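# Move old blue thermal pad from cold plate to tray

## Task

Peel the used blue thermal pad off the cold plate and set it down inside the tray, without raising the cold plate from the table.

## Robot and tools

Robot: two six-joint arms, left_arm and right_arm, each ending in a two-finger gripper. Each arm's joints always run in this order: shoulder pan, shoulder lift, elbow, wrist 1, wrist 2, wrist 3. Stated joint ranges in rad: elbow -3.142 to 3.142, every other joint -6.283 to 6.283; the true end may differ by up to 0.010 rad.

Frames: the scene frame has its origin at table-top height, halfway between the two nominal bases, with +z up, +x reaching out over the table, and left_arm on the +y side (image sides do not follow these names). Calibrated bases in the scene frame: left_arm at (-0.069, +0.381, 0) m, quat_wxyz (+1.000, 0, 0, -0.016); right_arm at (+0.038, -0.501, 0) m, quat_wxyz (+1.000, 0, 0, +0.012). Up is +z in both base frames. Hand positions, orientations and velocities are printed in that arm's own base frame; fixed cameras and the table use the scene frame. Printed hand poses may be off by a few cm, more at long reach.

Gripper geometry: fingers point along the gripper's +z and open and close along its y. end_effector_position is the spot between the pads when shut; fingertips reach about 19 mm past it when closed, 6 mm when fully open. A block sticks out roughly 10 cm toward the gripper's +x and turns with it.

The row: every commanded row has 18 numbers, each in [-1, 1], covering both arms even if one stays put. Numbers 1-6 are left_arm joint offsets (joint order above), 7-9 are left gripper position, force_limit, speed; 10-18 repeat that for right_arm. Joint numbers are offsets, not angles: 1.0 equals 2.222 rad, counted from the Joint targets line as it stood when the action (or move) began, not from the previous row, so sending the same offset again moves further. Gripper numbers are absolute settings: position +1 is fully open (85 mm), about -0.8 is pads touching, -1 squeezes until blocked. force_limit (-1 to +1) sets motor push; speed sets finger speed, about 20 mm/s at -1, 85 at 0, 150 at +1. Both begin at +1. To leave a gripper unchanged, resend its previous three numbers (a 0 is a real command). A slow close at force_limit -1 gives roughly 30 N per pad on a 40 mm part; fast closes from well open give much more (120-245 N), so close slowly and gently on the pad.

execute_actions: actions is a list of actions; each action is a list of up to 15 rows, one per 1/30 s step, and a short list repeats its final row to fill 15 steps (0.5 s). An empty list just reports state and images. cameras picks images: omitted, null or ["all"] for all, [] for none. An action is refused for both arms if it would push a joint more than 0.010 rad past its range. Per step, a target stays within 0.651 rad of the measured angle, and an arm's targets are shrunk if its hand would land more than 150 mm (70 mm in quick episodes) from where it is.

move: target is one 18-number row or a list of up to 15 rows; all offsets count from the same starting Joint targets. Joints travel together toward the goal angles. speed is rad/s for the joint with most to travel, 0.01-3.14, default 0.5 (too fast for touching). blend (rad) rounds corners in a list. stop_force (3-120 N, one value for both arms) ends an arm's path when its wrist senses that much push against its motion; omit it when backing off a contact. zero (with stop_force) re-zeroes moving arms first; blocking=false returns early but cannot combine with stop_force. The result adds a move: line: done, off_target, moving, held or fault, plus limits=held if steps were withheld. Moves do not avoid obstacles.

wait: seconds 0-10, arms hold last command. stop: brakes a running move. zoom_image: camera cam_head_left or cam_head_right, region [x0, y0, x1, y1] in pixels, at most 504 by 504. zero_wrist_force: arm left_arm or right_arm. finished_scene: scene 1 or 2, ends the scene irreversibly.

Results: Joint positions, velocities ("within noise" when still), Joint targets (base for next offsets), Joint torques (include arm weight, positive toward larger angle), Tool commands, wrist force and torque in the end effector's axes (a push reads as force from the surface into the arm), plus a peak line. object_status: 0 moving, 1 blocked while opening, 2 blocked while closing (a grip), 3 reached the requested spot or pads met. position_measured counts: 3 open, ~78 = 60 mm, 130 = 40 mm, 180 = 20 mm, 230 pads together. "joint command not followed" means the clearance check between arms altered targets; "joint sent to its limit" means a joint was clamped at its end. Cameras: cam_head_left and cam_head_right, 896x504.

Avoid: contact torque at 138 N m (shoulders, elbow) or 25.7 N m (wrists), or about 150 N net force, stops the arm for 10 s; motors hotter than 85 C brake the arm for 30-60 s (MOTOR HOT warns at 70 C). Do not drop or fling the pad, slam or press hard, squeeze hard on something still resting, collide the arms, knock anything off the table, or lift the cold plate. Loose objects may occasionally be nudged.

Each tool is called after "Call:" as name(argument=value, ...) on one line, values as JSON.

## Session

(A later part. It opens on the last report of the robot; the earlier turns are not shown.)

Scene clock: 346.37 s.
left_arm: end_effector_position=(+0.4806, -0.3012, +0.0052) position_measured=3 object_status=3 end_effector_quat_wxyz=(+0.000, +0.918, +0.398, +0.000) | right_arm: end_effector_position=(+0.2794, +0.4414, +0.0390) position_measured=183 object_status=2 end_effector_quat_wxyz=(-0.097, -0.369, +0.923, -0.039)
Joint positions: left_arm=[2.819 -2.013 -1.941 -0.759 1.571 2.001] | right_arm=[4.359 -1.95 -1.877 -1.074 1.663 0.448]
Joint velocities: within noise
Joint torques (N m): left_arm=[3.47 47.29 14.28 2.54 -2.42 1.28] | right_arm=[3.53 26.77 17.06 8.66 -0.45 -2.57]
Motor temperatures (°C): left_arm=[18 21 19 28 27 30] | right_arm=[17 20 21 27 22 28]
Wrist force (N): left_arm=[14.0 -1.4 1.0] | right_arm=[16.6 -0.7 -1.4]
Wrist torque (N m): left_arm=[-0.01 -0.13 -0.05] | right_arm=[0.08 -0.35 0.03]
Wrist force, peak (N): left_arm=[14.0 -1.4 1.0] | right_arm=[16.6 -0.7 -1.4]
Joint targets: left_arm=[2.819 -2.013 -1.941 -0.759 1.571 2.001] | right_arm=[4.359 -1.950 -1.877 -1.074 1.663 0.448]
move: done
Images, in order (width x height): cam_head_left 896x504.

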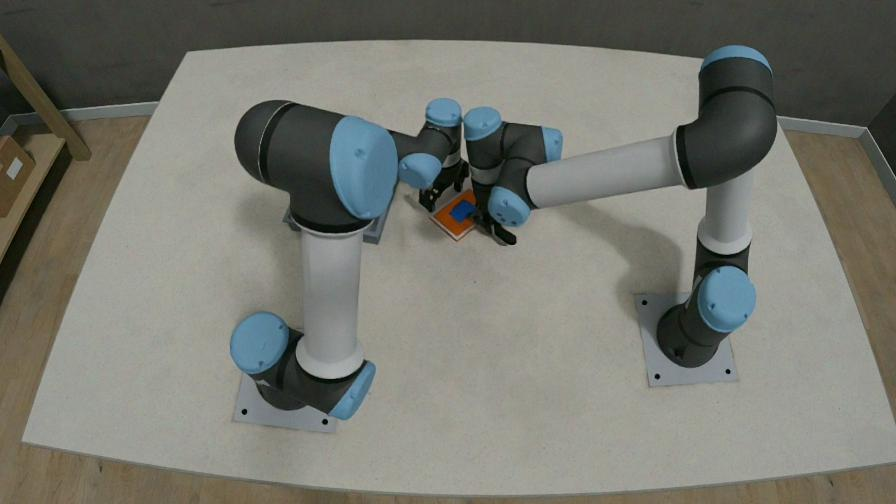

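Call:
move(target=[[0,0,0,0,0,0,1,1,1,0.0132,0.0278,-0.0436,0.0171,0.0022,0.0132,-0.97,1,-1],[0,0,0,0,0,0,1,1,1,0.0230,0.0482,-0.0729,0.0266,0.0041,0.0225,-0.97,1,-1]], speed=0.06, blend=0.01, cameras=["cam_head_left"])

Call:
zoom_image(camera="cam_head_left", region=[420, 160, 530, 260])

Scene clock: 365.90 s.
left_arm: end_effector_position=(+0.4806, -0.3012, +0.0052) position_measured=3 object_status=3 end_effector_quat_wxyz=(+0.000, +0.918, +0.398, +0.000) | right_arm: end_effector_position=(+0.2378, +0.4024, +0.0376) position_measured=183 object_status=2 end_effector_quat_wxyz=(-0.097, -0.370, +0.923, -0.039)
Joint positions: left_arm=[2.819 -2.013 -1.941 -0.759 1.571 2.001] | right_arm=[4.41 -1.843 -2.039 -1.015 1.672 0.498]
Joint velocities: within noise
Joint torques (N m): left_arm=[1.26 47.79 23.42 3.06 -2.31 1.47] | right_arm=[7.78 35.41 5.85 3.31 2.95 3.08]
Motor temperatures (°C): left_arm=[18 21 19 28 27 30] | right_arm=[17 20 21 27 22 28]
Wrist force (N): left_arm=[0.6 -0.2 0.4] | right_arm=[-2.0 0.4 -2.9]
Wrist torque (N m): left_arm=[0.03 -0.14 -0.03] | right_arm=[0.01 -0.66 0.08]
Wrist force, peak (N): left_arm=[14.2 -1.7 1.1] | right_arm=[16.7 -1.0 -1.3]
Joint targets: left_arm=[2.819 -2.013 -1.941 -0.759 1.571 2.001] | right_arm=[4.410 -1.843 -2.039 -1.015 1.672 0.498]
move: done
Images, in order (width x height): cam_head_left 896x504.

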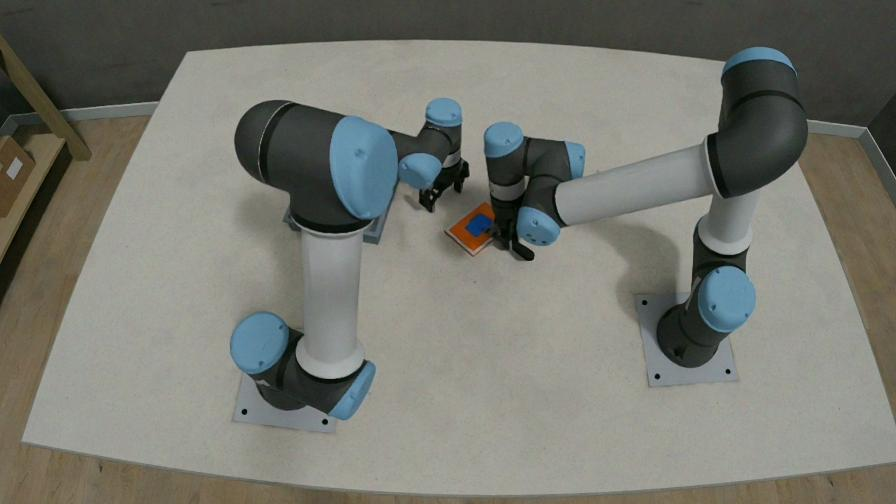

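Scaled by 4.582 from the camera's 896x504 image, which has a finer 1280x720 frame.

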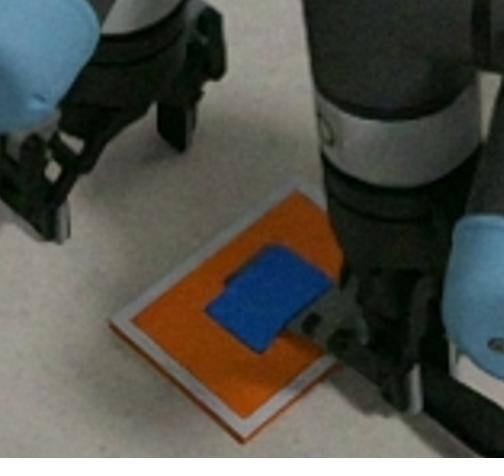

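Call:
move(target=[[0,0.02,0.008,-0.028,0,0,1,1,1,0,0,0,0,0,0,-0.97,1,-1],[-0.0178,0.0465,0.0331,-0.1586,-0.1806,-0.0010,1,1,1,0,0,0,0,0,0,-0.97,1,-1]], speed=[0.15,0.3], blend=0.02, cameras=["cam_head_left","cam_head_right"])

Call:
zoom_image(camera="cam_head_left", region=[420, 150, 540, 260])

Call:
zoom_image(camera="cam_head_right", region=[420, 150, 540, 260])

Scene clock: 399.73 s.
left_arm: end_effector_position=(+0.3977, -0.4005, +0.0804) position_measured=3 object_status=3 end_effector_quat_wxyz=(+0.086, +0.896, +0.388, -0.198) | right_arm: end_effector_position=(+0.2377, +0.4023, +0.0376) position_measured=183 object_status=2 end_effector_quat_wxyz=(-0.097, -0.370, +0.923, -0.039)
Joint positions: left_arm=[2.779 -1.909 -1.867 -1.112 1.17 1.999] | right_arm=[4.41 -1.843 -2.039 -1.015 1.672 0.498]
Joint velocities: within noise
Joint torques (N m): left_arm=[-13.54 45.82 25.49 -0.32 -4.32 -1.67] | right_arm=[6 31.91 24.42 -0.93 3.07 2.55]
Motor temperatures (°C): left_arm=[18 21 19 28 27 30] | right_arm=[17 20 21 27 22 28]
Wrist force (N): left_arm=[0.4 -0.5 0.7] | right_arm=[-2.1 0.4 -2.8]
Wrist torque (N m): left_arm=[0.01 -0.18 -0.04] | right_arm=[0.02 -0.65 0.09]
Wrist force, peak (N): left_arm=[0.7 -0.6 0.8] | right_arm=[-2.7 0.1 -3.2]
Joint targets: left_arm=[2.779 -1.909 -1.867 -1.112 1.169 1.999] | right_arm=[4.410 -1.843 -2.039 -1.015 1.672 0.498]
move: done

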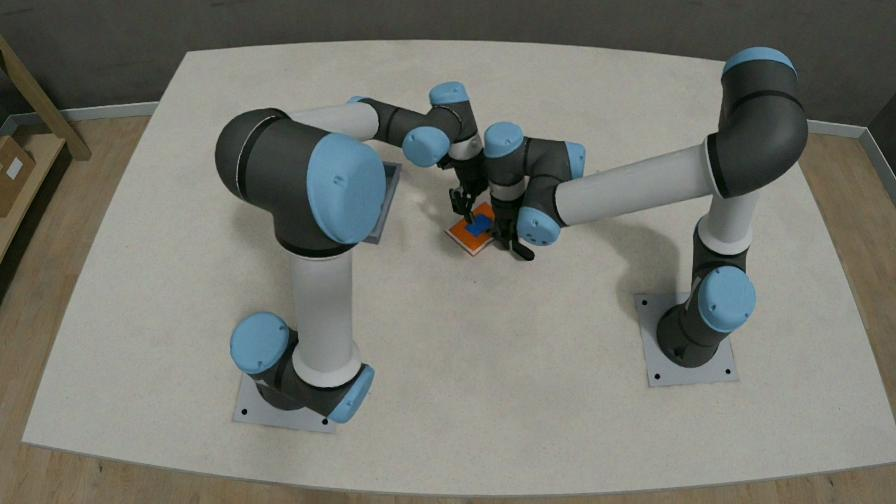

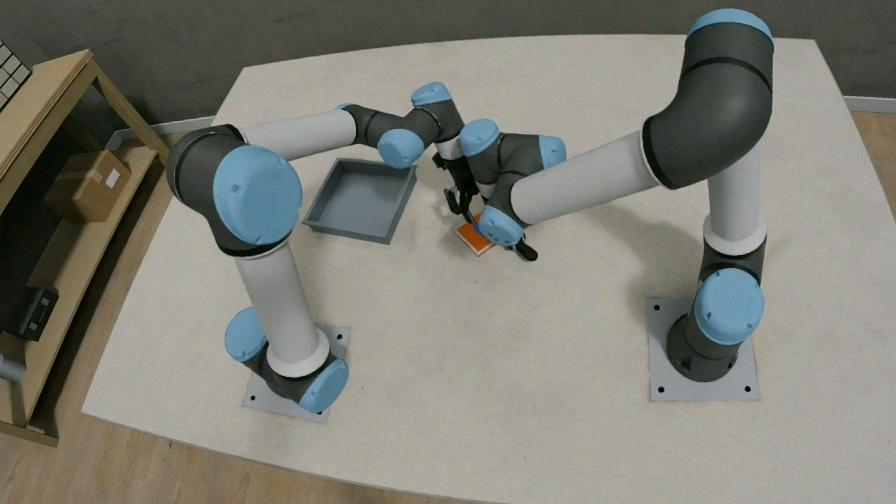

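Scaled by 4.200 from the camera's 896x504 image, which has a finer 1280x720 frame.

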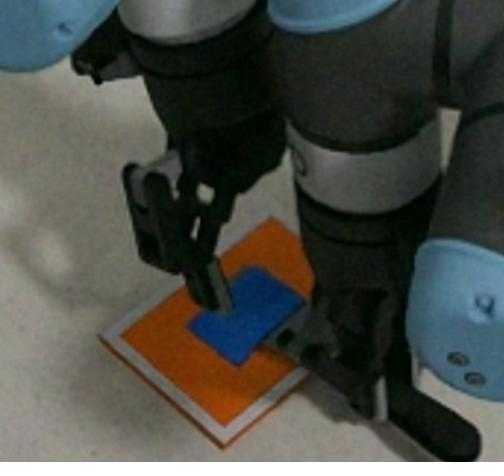

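Scaled by 4.200 from the camera's 896x504 image, which has a finer 1280x720 frame.

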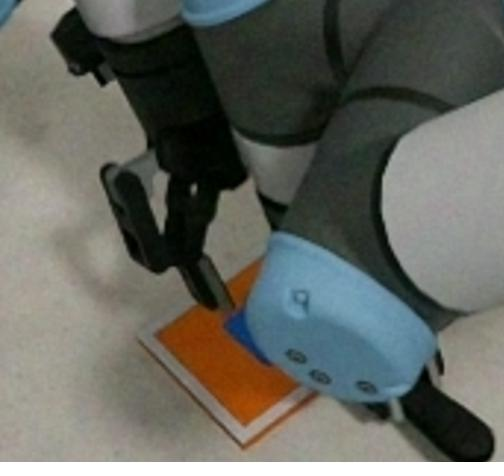

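Call:
move(target=[0.0051,-0.0303,-0.0285,0.0567,0.0009,0.0047,1,1,1,0,0,0,0,0,0,-0.97,1,-1], speed=0.1, stop_force=6, cameras=["cam_head_left","cam_head_right"])

Call:
zoom_image(camera="cam_head_left", region=[435, 195, 505, 255])

Call:
zoom_image(camera="cam_head_right", region=[435, 195, 505, 255])

Scene clock: 417.20 s.
left_arm: end_effector_position=(+0.3952, -0.3930, +0.0305) position_measured=3 object_status=3 end_effector_quat_wxyz=(+0.086, +0.896, +0.388, -0.199) | right_arm: end_effector_position=(+0.2377, +0.4023, +0.0376) position_measured=183 object_status=2 end_effector_quat_wxyz=(-0.097, -0.370, +0.923, -0.039)
Joint positions: left_arm=[2.791 -1.977 -1.93 -0.986 1.171 2.009] | right_arm=[4.41 -1.843 -2.039 -1.015 1.672 0.498]
Joint velocities: within noise
Joint torques (N m): left_arm=[12.38 29.5 13.52 4.99 1.77 1.73] | right_arm=[4.98 29.92 22.33 -1.01 3 2.27]
Motor temperatures (°C): left_arm=[18 21 19 28 27 30] | right_arm=[17 20 21 27 22 28]
Wrist force (N): left_arm=[0.3 -0.5 0.5] | right_arm=[-2.0 0.1 -2.9]
Wrist torque (N m): left_arm=[0.01 -0.15 -0.04] | right_arm=[-0.02 -0.69 0.10]
Wrist force, peak (N): left_arm=[0.6 -0.4 1.1] | right_arm=[-2.7 0.2 -3.1]
Joint targets: left_arm=[2.791 -1.977 -1.930 -0.986 1.171 2.009] | right_arm=[4.410 -1.843 -2.039 -1.015 1.672 0.498]
move: done

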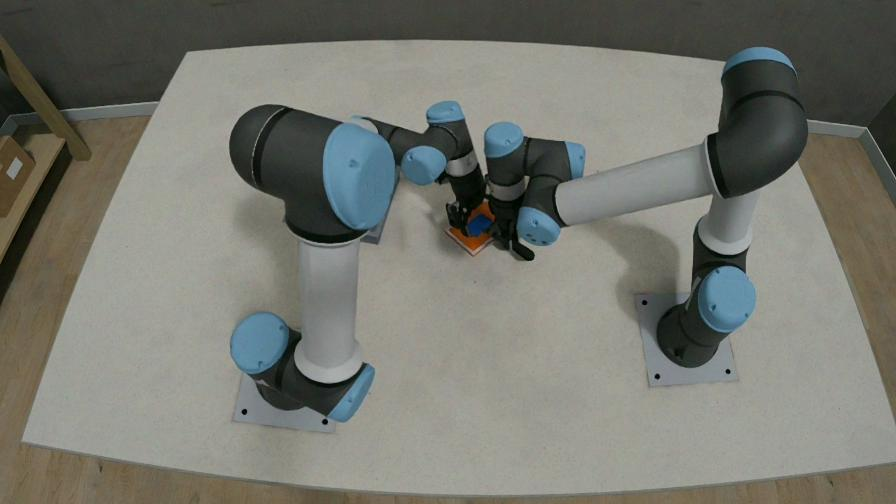

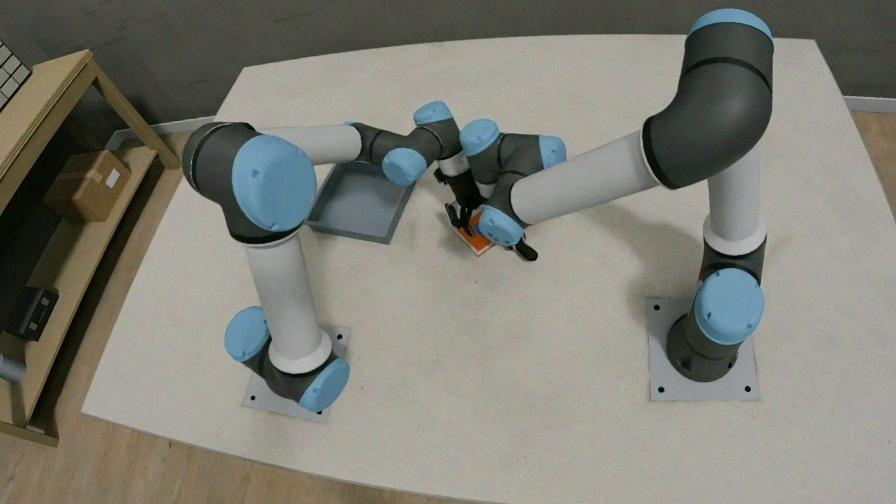

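Scaled by 7.200 from the camera's 896x504 image, which has a finer 1280x720 frame.

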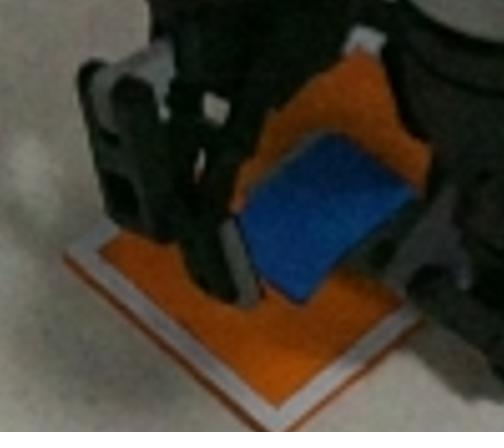

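Scaled by 7.200 from the camera's 896x504 image, which has a finer 1280x720 frame.

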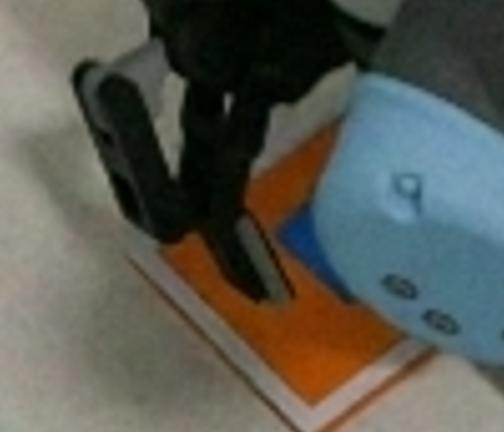

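Call:
move(target=[0,-0.0203,-0.0077,0.0279,0,0,1,1,1,0,0,0,0,0,0,-0.97,1,-1], speed=0.012, stop_force=12, cameras=["cam_head_left","cam_head_right"])

Call:
zoom_image(camera="cam_head_left", region=[435, 195, 505, 255])

Scene clock: 428.17 s.
left_arm: end_effector_position=(+0.3953, -0.3930, +0.0142) position_measured=3 object_status=3 end_effector_quat_wxyz=(+0.086, +0.896, +0.388, -0.199) | right_arm: end_effector_position=(+0.2377, +0.4023, +0.0376) position_measured=183 object_status=2 end_effector_quat_wxyz=(-0.097, -0.370, +0.923, -0.039)
Joint positions: left_arm=[2.791 -2.006 -1.942 -0.945 1.171 2.009] | right_arm=[4.41 -1.843 -2.039 -1.015 1.672 0.498]
Joint velocities: within noise
Joint torques (N m): left_arm=[10.94 41.89 20.7 0.24 1.02 1.82] | right_arm=[5.79 28.7 20.41 -0.88 2.07 2.23]
Motor temperatures (°C): left_arm=[18 21 19 28 27 30] | right_arm=[17 20 21 27 22 28]
Wrist force (N): left_arm=[-6.8 -2.2 -10.2] | right_arm=[-0.1 0.6 -0.1]
Wrist torque (N m): left_arm=[0.08 -0.09 -0.09] | right_arm=[0.07 -0.59 0.09]
Wrist force, peak (N): left_arm=[-9.2 -4.0 -14.7] | right_arm=[-2.5 0.2 -3.3]
Joint targets: left_arm=[2.791 -2.006 -1.942 -0.945 1.171 2.009] | right_arm=[4.410 -1.843 -2.039 -1.015 1.672 0.498]
move: contact (left_arm); left_arm: the wrist 1 is farthest, 0.021 rad from its target

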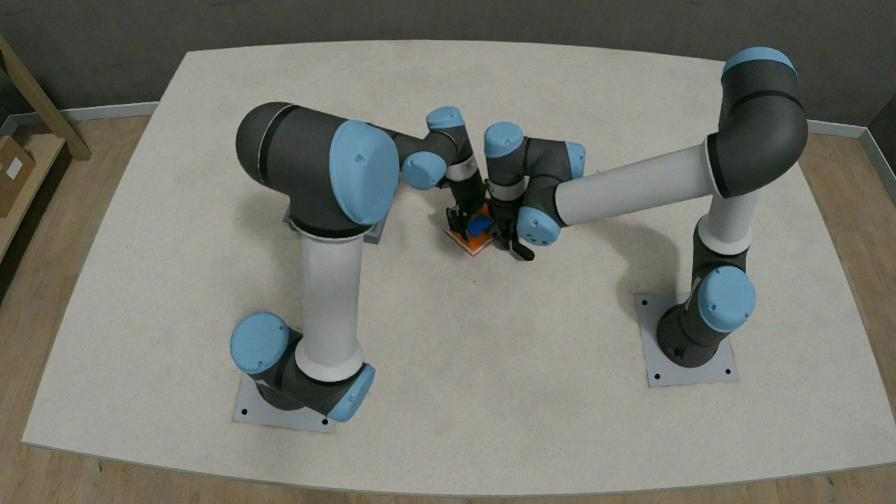

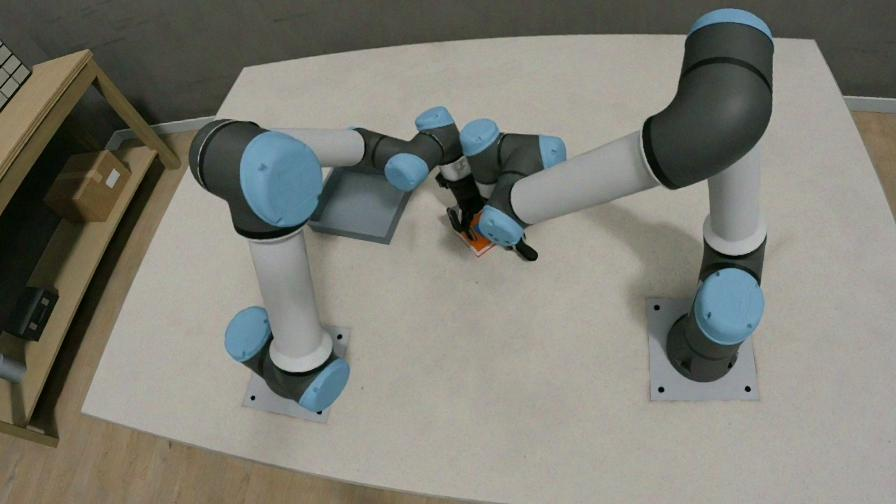

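Scaled by 7.200 from the camera's 896x504 image, which has a finer 1280x720 frame.

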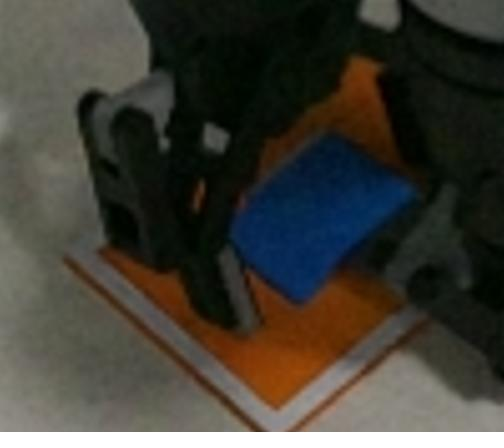

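Call:
move(target=[0,0,0,0,0,0,1,1,1,0,0.0095,0.0054,-0.0149,0,0,-0.97,1,-1], speed=0.012, stop_force=10, cameras=["cam_head_left"])

Call:
zoom_image(camera="cam_head_left", region=[435, 195, 505, 255])

Scene clock: 435.73 s.
left_arm: end_effector_position=(+0.3953, -0.3930, +0.0142) position_measured=3 object_status=3 end_effector_quat_wxyz=(+0.086, +0.896, +0.388, -0.199) | right_arm: end_effector_position=(+0.2376, +0.4023, +0.0496) position_measured=183 object_status=2 end_effector_quat_wxyz=(-0.097, -0.370, +0.923, -0.039)
Joint positions: left_arm=[2.791 -2.006 -1.942 -0.945 1.171 2.009] | right_arm=[4.41 -1.822 -2.027 -1.048 1.672 0.498]
Joint velocities: within noise
Joint torques (N m): left_arm=[10.33 41.1 11.3 4.99 1.11 1.67] | right_arm=[3.34 41.45 31.2 -0.92 -0.6 1.93]
Motor temperatures (°C): left_arm=[18 21 19 28 27 30] | right_arm=[17 20 21 27 22 28]
Wrist force (N): left_arm=[-6.7 -2.6 -10.1] | right_arm=[-6.2 0.8 6.4]
Wrist torque (N m): left_arm=[0.05 -0.11 -0.10] | right_arm=[0.09 0.28 0.09]
Wrist force, peak (N): left_arm=[-7.2 -2.7 -10.3] | right_arm=[-6.5 0.8 6.7]
Joint targets: left_arm=[2.791 -2.006 -1.942 -0.945 1.171 2.009] | right_arm=[4.410 -1.822 -2.027 -1.048 1.672 0.498]
move: done
Images, in order (width x height): cam_head_left 896x504.

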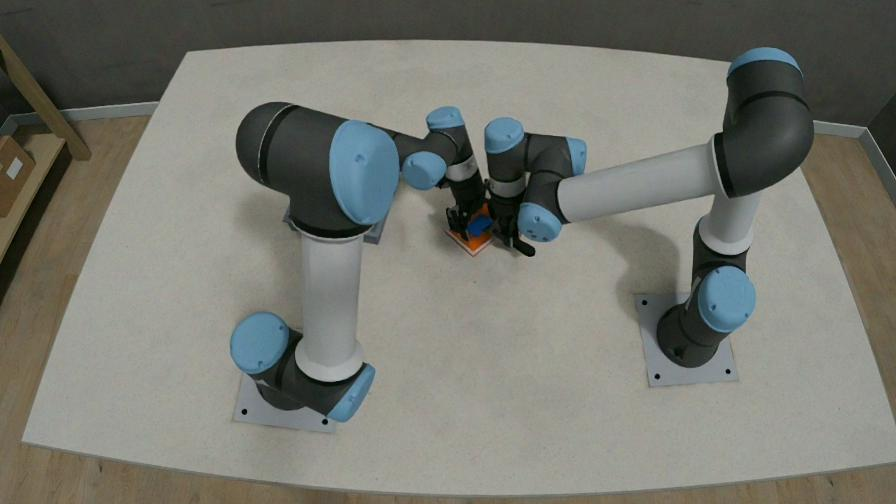

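Scaled by 7.200 from the camera's 896x504 image, which has a finer 1280x720 frame.

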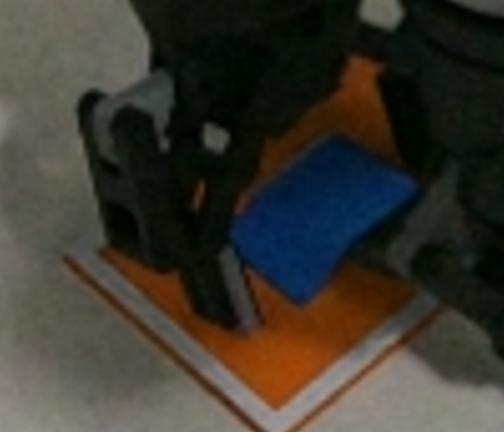

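Call:
move(target=[0,0,0,0,0,0,1,1,1,0,0.0095,0.0054,-0.0149,0,0,-0.97,1,-1], speed=0.012, stop_force=10, cameras=["cam_head_left"])

Call:
zoom_image(camera="cam_head_left", region=[435, 195, 505, 255])

Scene clock: 443.37 s.
left_arm: end_effector_position=(+0.3953, -0.3930, +0.0142) position_measured=3 object_status=3 end_effector_quat_wxyz=(+0.086, +0.896, +0.388, -0.199) | right_arm: end_effector_position=(+0.2375, +0.4018, +0.0618) position_measured=183 object_status=2 end_effector_quat_wxyz=(-0.097, -0.370, +0.923, -0.039)
Joint positions: left_arm=[2.791 -2.006 -1.942 -0.945 1.171 2.009] | right_arm=[4.41 -1.801 -2.015 -1.081 1.672 0.498]
Joint velocities: within noise
Joint torques (N m): left_arm=[11.66 39.74 11.77 4.4 1.02 1.83] | right_arm=[4 43.31 32.48 -0.76 0.76 2.21]
Motor temperatures (°C): left_arm=[18 21 19 28 27 30] | right_arm=[17 20 21 27 22 28]
Wrist force (N): left_arm=[-9.3 -0.2 -8.1] | right_arm=[-8.5 1.3 9.6]
Wrist torque (N m): left_arm=[0.08 -0.17 -0.05] | right_arm=[0.12 0.82 0.06]
Wrist force, peak (N): left_arm=[-6.8 -2.8 -10.4] | right_arm=[-8.8 1.0 10.0]
Joint targets: left_arm=[2.791 -2.006 -1.942 -0.945 1.171 2.009] | right_arm=[4.410 -1.801 -2.015 -1.081 1.672 0.498]
move: done
Images, in order (width x height): cam_head_left 896x504.

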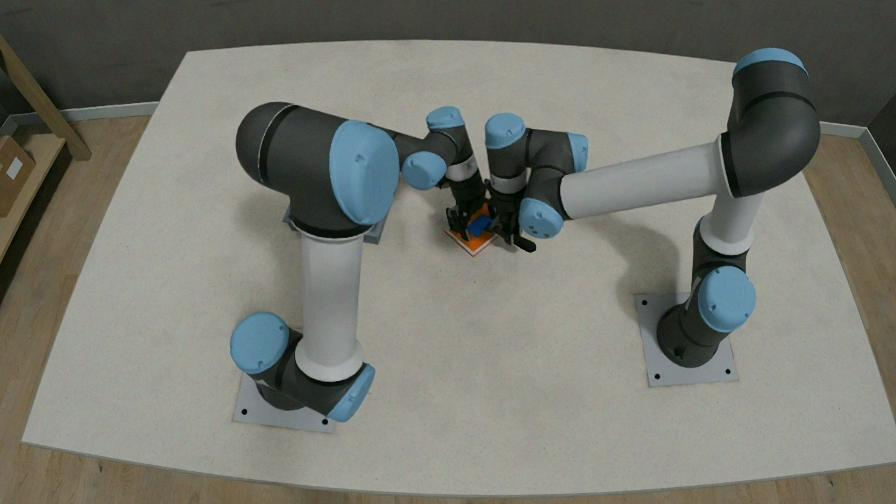

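Scaled by 7.200 from the camera's 896x504 image, which has a finer 1280x720 frame.

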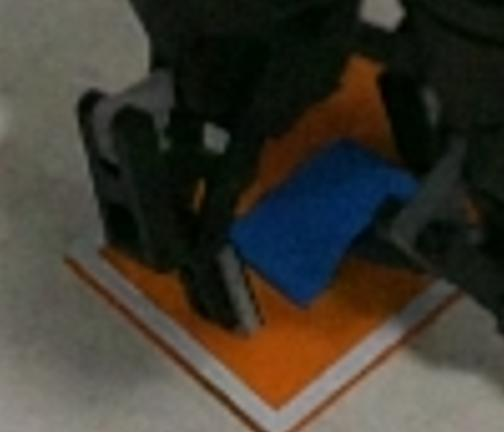

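Call:
move(target=[0,-0.0081,-0.0031,0.0112,0,0,1,1,1,0,0,0,0,0,0,-0.97,1,-1], speed=0.008, stop_force=14, cameras=[])

speed must be a number from 0.01 to 3.14 (rad/s); nothing of the call was run

Call:
move(target=[0,-0.0081,-0.0031,0.0112,0,0,1,1,1,0,0,0,0,0,0,-0.97,1,-1], speed=0.01, stop_force=14, cameras=[])

Scene clock: 449.47 s.
left_arm: end_effector_position=(+0.3954, -0.3930, +0.0138) position_measured=3 object_status=3 end_effector_quat_wxyz=(+0.086, +0.896, +0.388, -0.198) | right_arm: end_effector_position=(+0.2375, +0.4018, +0.0618) position_measured=183 object_status=2 end_effector_quat_wxyz=(-0.097, -0.370, +0.923, -0.039)
Joint positions: left_arm=[2.791 -2.007 -1.942 -0.944 1.171 2.009] | right_arm=[4.41 -1.801 -2.015 -1.081 1.672 0.498]
Joint velocities: within noise
Joint torques (N m): left_arm=[12.7 35.52 18.99 0.08 1.02 1.6] | right_arm=[4.59 42.15 25.74 -0.09 1.41 1.91]
Motor temperatures (°C): left_arm=[18 21 19 28 27 30] | right_arm=[17 20 21 27 22 28]
Wrist force (N): left_arm=[-16.4 -3.7 -20.5] | right_arm=[-8.0 0.9 10.1]
Wrist torque (N m): left_arm=[0.25 0.00 -0.08] | right_arm=[0.06 0.74 0.06]
Wrist force, peak (N): left_arm=[-19.3 -5.4 -25.0] | right_arm=[-8.9 1.2 10.1]
Joint targets: left_arm=[2.791 -2.007 -1.942 -0.944 1.171 2.009] | right_arm=[4.410 -1.801 -2.015 -1.081 1.672 0.498]
move: contact (left_arm); left_arm: the wrist 1 is farthest, 0.024 rad from its target
No camera images: "cameras" was empty.

Call:
move(target=[0,0,0,0,0,0,1,1,1,0,0.0119,0.0067,-0.0186,0,0,-0.97,1,-1], speed=0.015, stop_force=14, cameras=["cam_head_left"])

Call:
zoom_image(camera="cam_head_left", region=[435, 195, 505, 255])

Scene clock: 455.23 s.
left_arm: end_effector_position=(+0.3954, -0.3930, +0.0138) position_measured=3 object_status=3 end_effector_quat_wxyz=(+0.086, +0.896, +0.388, -0.198) | right_arm: end_effector_position=(+0.2372, +0.4008, +0.0771) position_measured=183 object_status=2 end_effector_quat_wxyz=(-0.097, -0.370, +0.923, -0.039)
Joint positions: left_arm=[2.791 -2.007 -1.942 -0.944 1.171 2.009] | right_arm=[4.41 -1.774 -2 -1.122 1.672 0.498]
Joint velocities: within noise
Joint torques (N m): left_arm=[11.22 35.43 11.63 3.8 0.89 1.59] | right_arm=[3.13 36.04 30.34 -0.43 2.15 1.86]
Motor temperatures (°C): left_arm=[18 21 19 28 27 30] | right_arm=[17 20 21 27 22 28]
Wrist force (N): left_arm=[-15.9 -4.2 -20.2] | right_arm=[-0.4 0.0 0.4]
Wrist torque (N m): left_arm=[0.20 -0.07 -0.08] | right_arm=[-0.01 0.02 0.09]
Wrist force, peak (N): left_arm=[-16.3 -4.1 -20.9] | right_arm=[-8.6 1.3 10.2]
Joint targets: left_arm=[2.791 -2.007 -1.942 -0.944 1.171 2.009] | right_arm=[4.410 -1.774 -2.000 -1.122 1.672 0.498]
move: done
Images, in order (width x height): cam_head_left 896x504.

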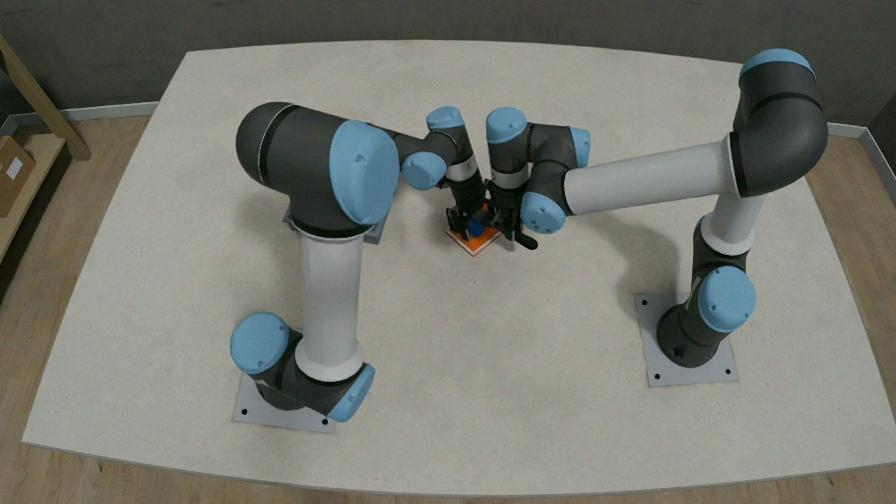

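Scaled by 7.200 from the camera's 896x504 image, which has a finer 1280x720 frame.

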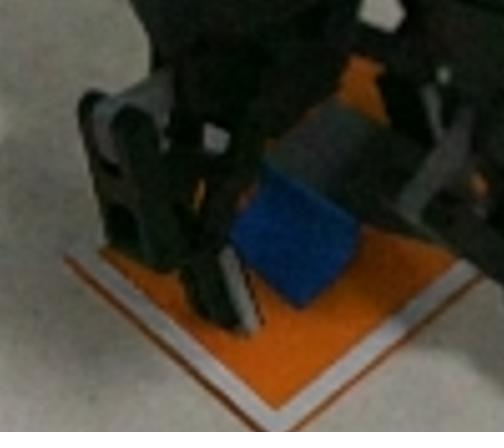

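Call:
move(target=[0,0,0,0,0,0,1,1,1,0.02,0.06,-0.045,-0.015,0,0.02,-0.97,1,-1], speed=0.1)

Call:
zoom_image(camera="cam_head_left", region=[435, 195, 505, 255])

Call:
zoom_image(camera="cam_head_right", region=[435, 195, 505, 255])

Scene clock: 465.73 s.
left_arm: end_effector_position=(+0.3954, -0.3930, +0.0138) position_measured=3 object_status=3 end_effector_quat_wxyz=(+0.086, +0.896, +0.388, -0.198) | right_arm: end_effector_position=(+0.2069, +0.3641, +0.0954) position_measured=183 object_status=2 end_effector_quat_wxyz=(-0.096, -0.370, +0.923, -0.043)
Joint positions: left_arm=[2.791 -2.007 -1.942 -0.944 1.171 2.009] | right_arm=[4.455 -1.641 -2.1 -1.155 1.672 0.542]
Joint velocities: within noise
Joint torques (N m): left_arm=[11.17 34.64 9.39 4.99 1.12 1.59] | right_arm=[5.66 30.87 13.65 -0.59 2.24 2.98]
Motor temperatures (°C): left_arm=[18 21 19 28 27 30] | right_arm=[17 20 21 27 22 28]
Wrist force (N): left_arm=[-16.0 -4.1 -20.2] | right_arm=[-0.5 0.3 0.4]
Wrist torque (N m): left_arm=[0.22 -0.07 -0.08] | right_arm=[0.03 0.02 0.08]
Wrist force, peak (N): left_arm=[-16.3 -4.3 -20.5] | right_arm=[-1.0 0.1 0.7]
Joint targets: left_arm=[2.791 -2.007 -1.942 -0.944 1.171 2.009] | right_arm=[4.455 -1.641 -2.100 -1.156 1.672 0.542]
move: done

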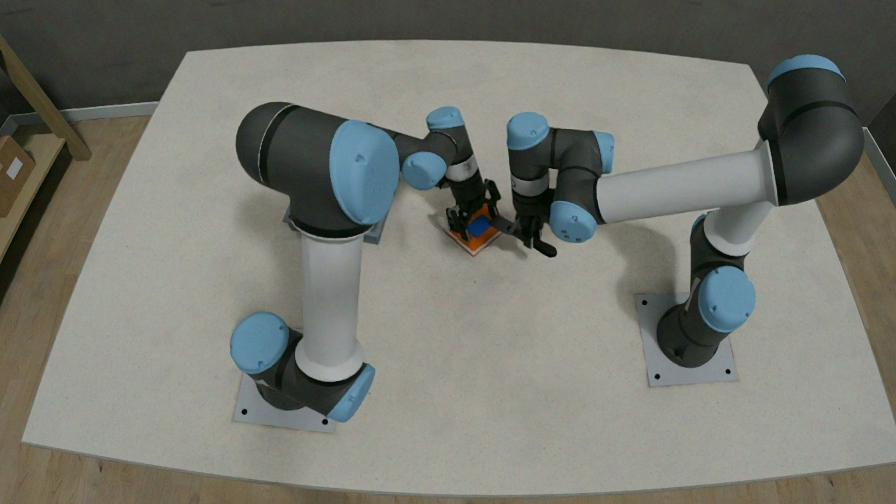

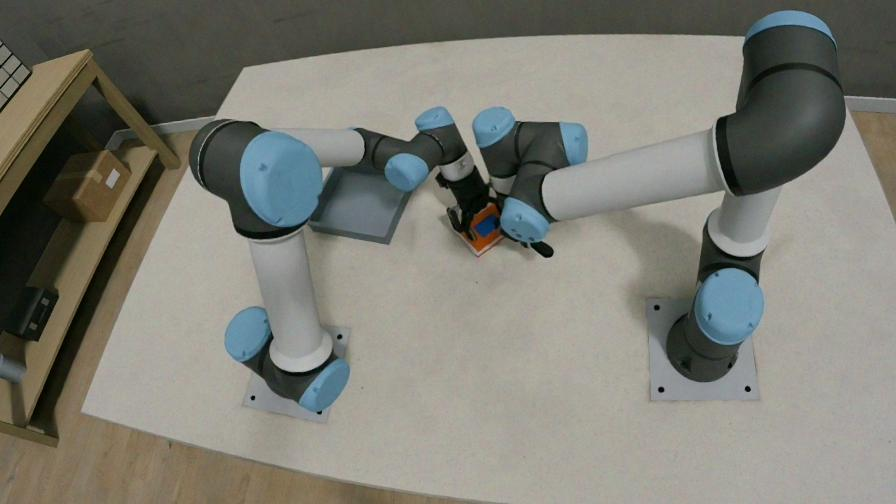

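Scaled by 7.200 from the camera's 896x504 image, which has a finer 1280x720 frame.

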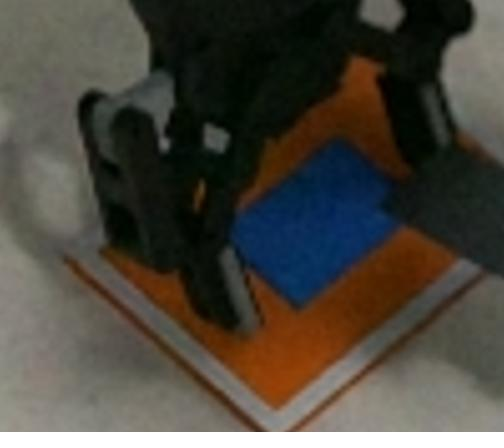

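Scaled by 7.200 from the camera's 896x504 image, which has a finer 1280x720 frame.

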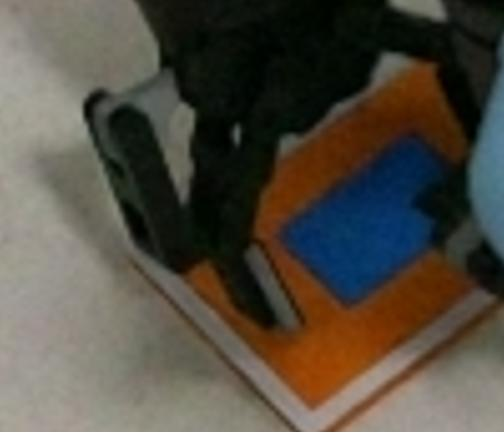

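Call:
move(target=[[0,0.0045,0.0017,-0.0062,0,0,1,1,1,0,0,0,0,0,0,-0.97,1,-1],[0,0.0045,0.0017,-0.0062,0,0,0.3,-1,-1,0,0,0,0,0,0,-0.97,1,-1]], speed=0.03)

Call:
zoom_image(camera="cam_head_left", region=[435, 195, 505, 255])

Call:
zoom_image(camera="cam_head_right", region=[435, 195, 505, 255])

Scene clock: 478.67 s.
left_arm: end_effector_position=(+0.3955, -0.3931, +0.0194) position_measured=65 object_status=0 end_effector_quat_wxyz=(+0.086, +0.896, +0.388, -0.198) | right_arm: end_effector_position=(+0.2068, +0.3640, +0.0954) position_measured=183 object_status=2 end_effector_quat_wxyz=(-0.096, -0.370, +0.923, -0.043)
Joint positions: left_arm=[2.791 -1.996 -1.938 -0.958 1.171 2.009] | right_arm=[4.455 -1.641 -2.1 -1.156 1.672 0.542]
Joint velocities: within noise
Joint torques (N m): left_arm=[7.79 8.23 1.48 0.38 1.47 1.79] | right_arm=[5.85 31.37 27.69 1.03 2.09 2.94]
Motor temperatures (°C): left_arm=[18 21 19 28 27 30] | right_arm=[17 20 21 27 22 28]
Wrist force (N): left_arm=[-16.3 -5.0 -48.1] | right_arm=[-0.4 0.3 0.4]
Wrist torque (N m): left_arm=[0.27 0.06 -0.20] | right_arm=[0.03 0.01 0.08]
Wrist force, peak (N): left_arm=[-16.3 -4.7 -48.8] | right_arm=[-0.7 0.8 0.6]
Joint targets: left_arm=[2.791 -1.997 -1.938 -0.958 1.171 2.009] | right_arm=[4.455 -1.641 -2.100 -1.156 1.672 0.542]
move: done

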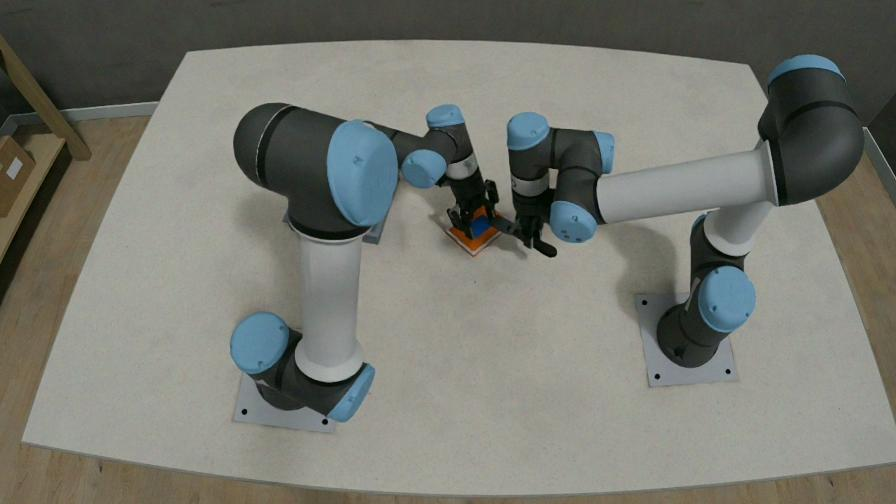

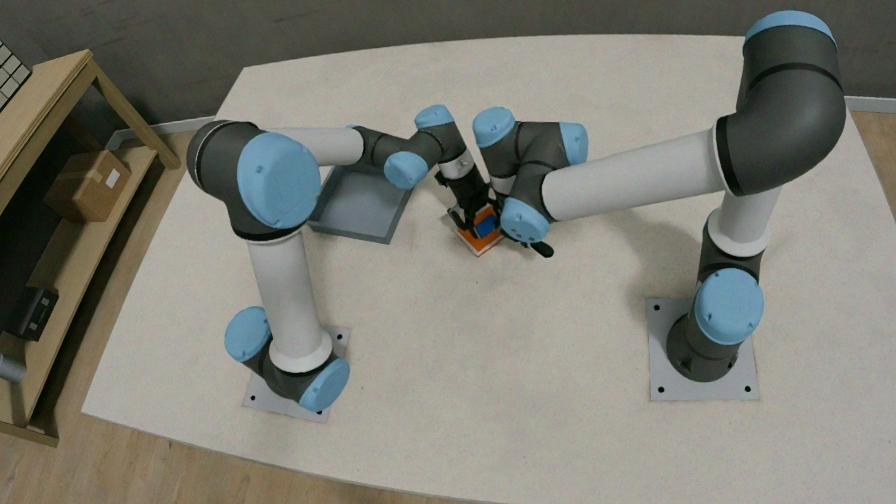

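Scaled by 7.200 from the camera's 896x504 image, which has a finer 1280x720 frame.

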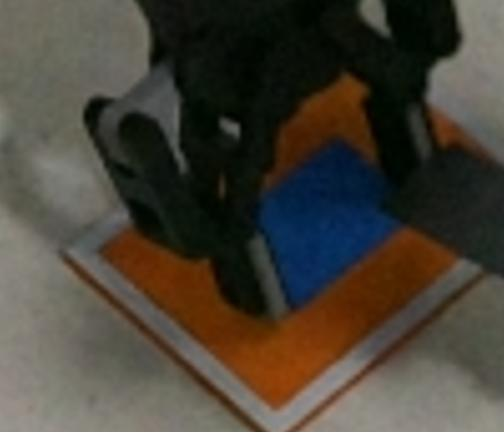

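Scaled by 7.200 from the camera's 896x504 image, which has a finer 1280x720 frame.

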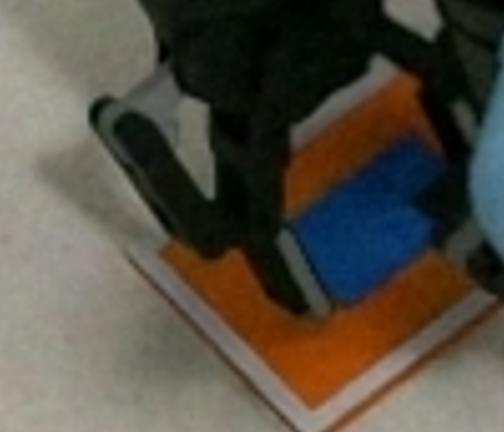

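Call:
move(target=[0,0.0013,0.0005,-0.0018,0,0,0.3,-1,-1,0,0,0,0,0,0,-0.97,1,-1], speed=0.03, cameras=["cam_head_left"])

Call:
zoom_image(camera="cam_head_left", region=[435, 195, 505, 255])

Scene clock: 481.93 s.
left_arm: end_effector_position=(+0.3953, -0.3930, +0.0207) position_measured=65 object_status=2 end_effector_quat_wxyz=(+0.086, +0.896, +0.388, -0.199) | right_arm: end_effector_position=(+0.2068, +0.3640, +0.0954) position_measured=183 object_status=2 end_effector_quat_wxyz=(-0.096, -0.370, +0.923, -0.043)
Joint positions: left_arm=[2.791 -1.994 -1.937 -0.962 1.171 2.009] | right_arm=[4.455 -1.641 -2.1 -1.156 1.672 0.542]
Joint velocities: within noise
Joint torques (N m): left_arm=[-5.22 43.66 22.81 -0.95 1.38 1.84] | right_arm=[4.31 29.51 30.15 1.46 2.47 2.88]
Motor temperatures (°C): left_arm=[18 21 19 28 27 30] | right_arm=[17 20 21 27 22 28]
Wrist force (N): left_arm=[-0.7 1.2 -6.5] | right_arm=[-0.6 0.4 0.4]
Wrist torque (N m): left_arm=[0.04 -0.11 0.02] | right_arm=[0.06 0.04 0.08]
Wrist force, peak (N): left_arm=[-17.7 -4.5 -54.8] | right_arm=[-0.8 0.6 0.6]
Joint targets: left_arm=[2.791 -1.994 -1.937 -0.962 1.171 2.009] | right_arm=[4.455 -1.641 -2.100 -1.156 1.672 0.542]
move: done
Images, in order (width x height): cam_head_left 896x504.

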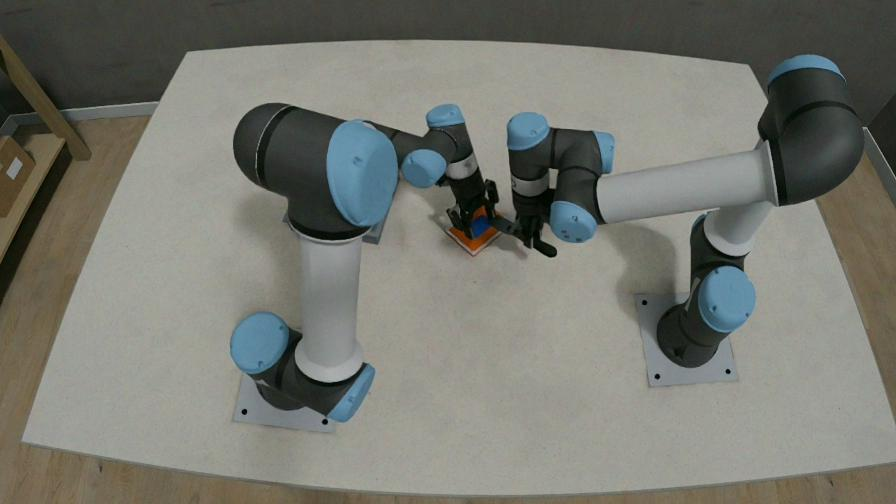

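Scaled by 7.200 from the camera's 896x504 image, which has a finer 1280x720 frame.

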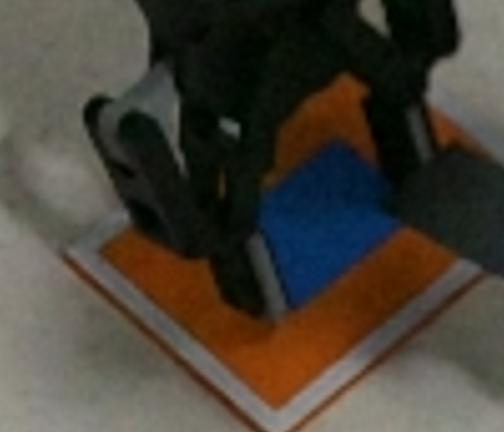

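Call:
move(target=[0,0.0017,0.0006,-0.0023,0,0,0.3,-1,-1,0,0,0,0,0,0,-0.97,1,-1], speed=0.02, cameras=["cam_head_left"])

Call:
zoom_image(camera="cam_head_left", region=[435, 195, 505, 255])

Scene clock: 485.07 s.
left_arm: end_effector_position=(+0.3953, -0.3930, +0.0228) position_measured=65 object_status=2 end_effector_quat_wxyz=(+0.086, +0.896, +0.388, -0.198) | right_arm: end_effector_position=(+0.2068, +0.3640, +0.0954) position_measured=183 object_status=2 end_effector_quat_wxyz=(-0.096, -0.370, +0.923, -0.043)
Joint positions: left_arm=[2.791 -1.99 -1.936 -0.967 1.171 2.009] | right_arm=[4.455 -1.641 -2.1 -1.156 1.672 0.542]
Joint velocities: within noise
Joint torques (N m): left_arm=[-14.4 46.14 24.56 -0.07 1.54 1.72] | right_arm=[3.69 29.68 31.65 1.61 2.24 2.7]
Motor temperatures (°C): left_arm=[18 21 19 28 27 30] | right_arm=[17 20 21 27 22 28]
Wrist force (N): left_arm=[0.3 -0.6 0.6] | right_arm=[-0.7 0.3 0.5]
Wrist torque (N m): left_arm=[-0.02 -0.15 -0.04] | right_arm=[0.04 0.06 0.08]
Wrist force, peak (N): left_arm=[-0.6 0.9 -5.3] | right_arm=[-0.9 0.1 0.6]
Joint targets: left_arm=[2.791 -1.990 -1.936 -0.967 1.171 2.009] | right_arm=[4.455 -1.641 -2.100 -1.156 1.672 0.542]
move: done
Images, in order (width x height): cam_head_left 896x504.

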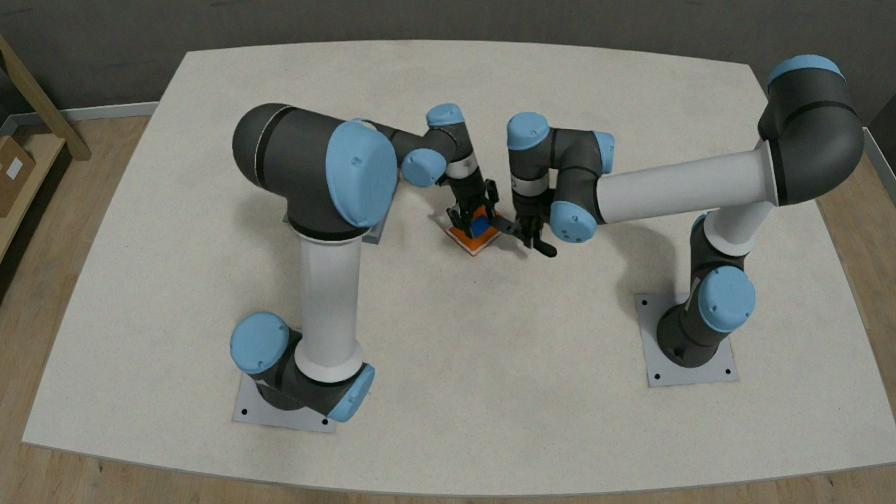

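Scaled by 7.200 from the camera's 896x504 image, which has a finer 1280x720 frame.

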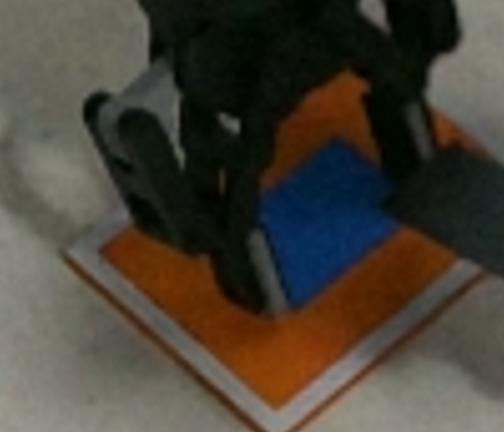

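Call:
move(target=[0,0.0017,0.0006,-0.0023,0,0,0.3,-1,-1,0,0,0,0,0,0,-0.97,1,-1], speed=0.02, cameras=["cam_head_left"])

Call:
zoom_image(camera="cam_head_left", region=[435, 195, 505, 255])

Scene clock: 488.27 s.
left_arm: end_effector_position=(+0.3953, -0.3930, +0.0249) position_measured=65 object_status=2 end_effector_quat_wxyz=(+0.086, +0.896, +0.388, -0.198) | right_arm: end_effector_position=(+0.2068, +0.3640, +0.0954) position_measured=183 object_status=2 end_effector_quat_wxyz=(-0.096, -0.370, +0.923, -0.043)
Joint positions: left_arm=[2.791 -1.986 -1.934 -0.972 1.171 2.009] | right_arm=[4.455 -1.641 -2.1 -1.156 1.672 0.542]
Joint velocities: within noise
Joint torques (N m): left_arm=[-10.95 46.16 25.28 -0.27 1.58 1.58] | right_arm=[3.54 29.99 31.79 1.74 2.33 2.64]
Motor temperatures (°C): left_arm=[18 21 19 28 27 30] | right_arm=[17 20 21 27 22 28]
Wrist force (N): left_arm=[0.5 -0.5 0.9] | right_arm=[-0.6 0.4 0.3]
Wrist torque (N m): left_arm=[0.01 -0.18 -0.04] | right_arm=[0.05 0.04 0.08]
Wrist force, peak (N): left_arm=[0.4 -0.7 0.9] | right_arm=[-0.6 0.2 0.9]
Joint targets: left_arm=[2.791 -1.986 -1.934 -0.972 1.171 2.009] | right_arm=[4.455 -1.641 -2.100 -1.156 1.672 0.542]
move: done
Images, in order (width x height): cam_head_left 896x504.

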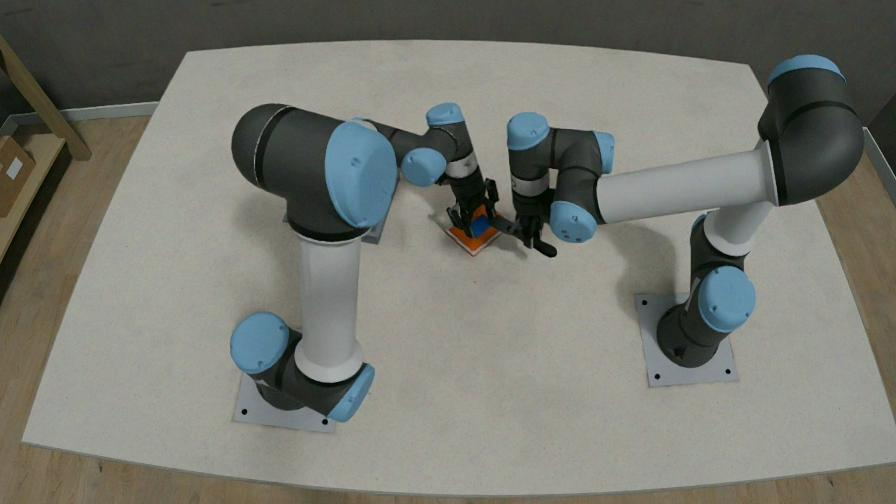

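Scaled by 7.200 from the camera's 896x504 image, which has a finer 1280x720 frame.

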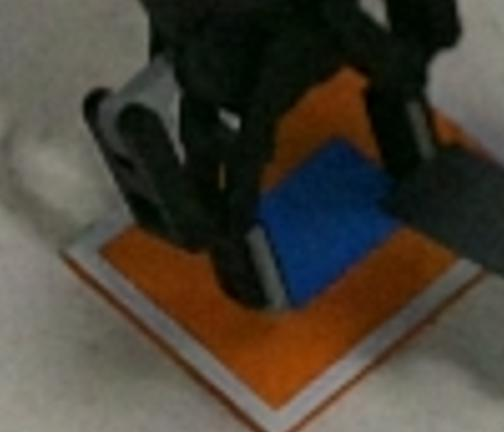

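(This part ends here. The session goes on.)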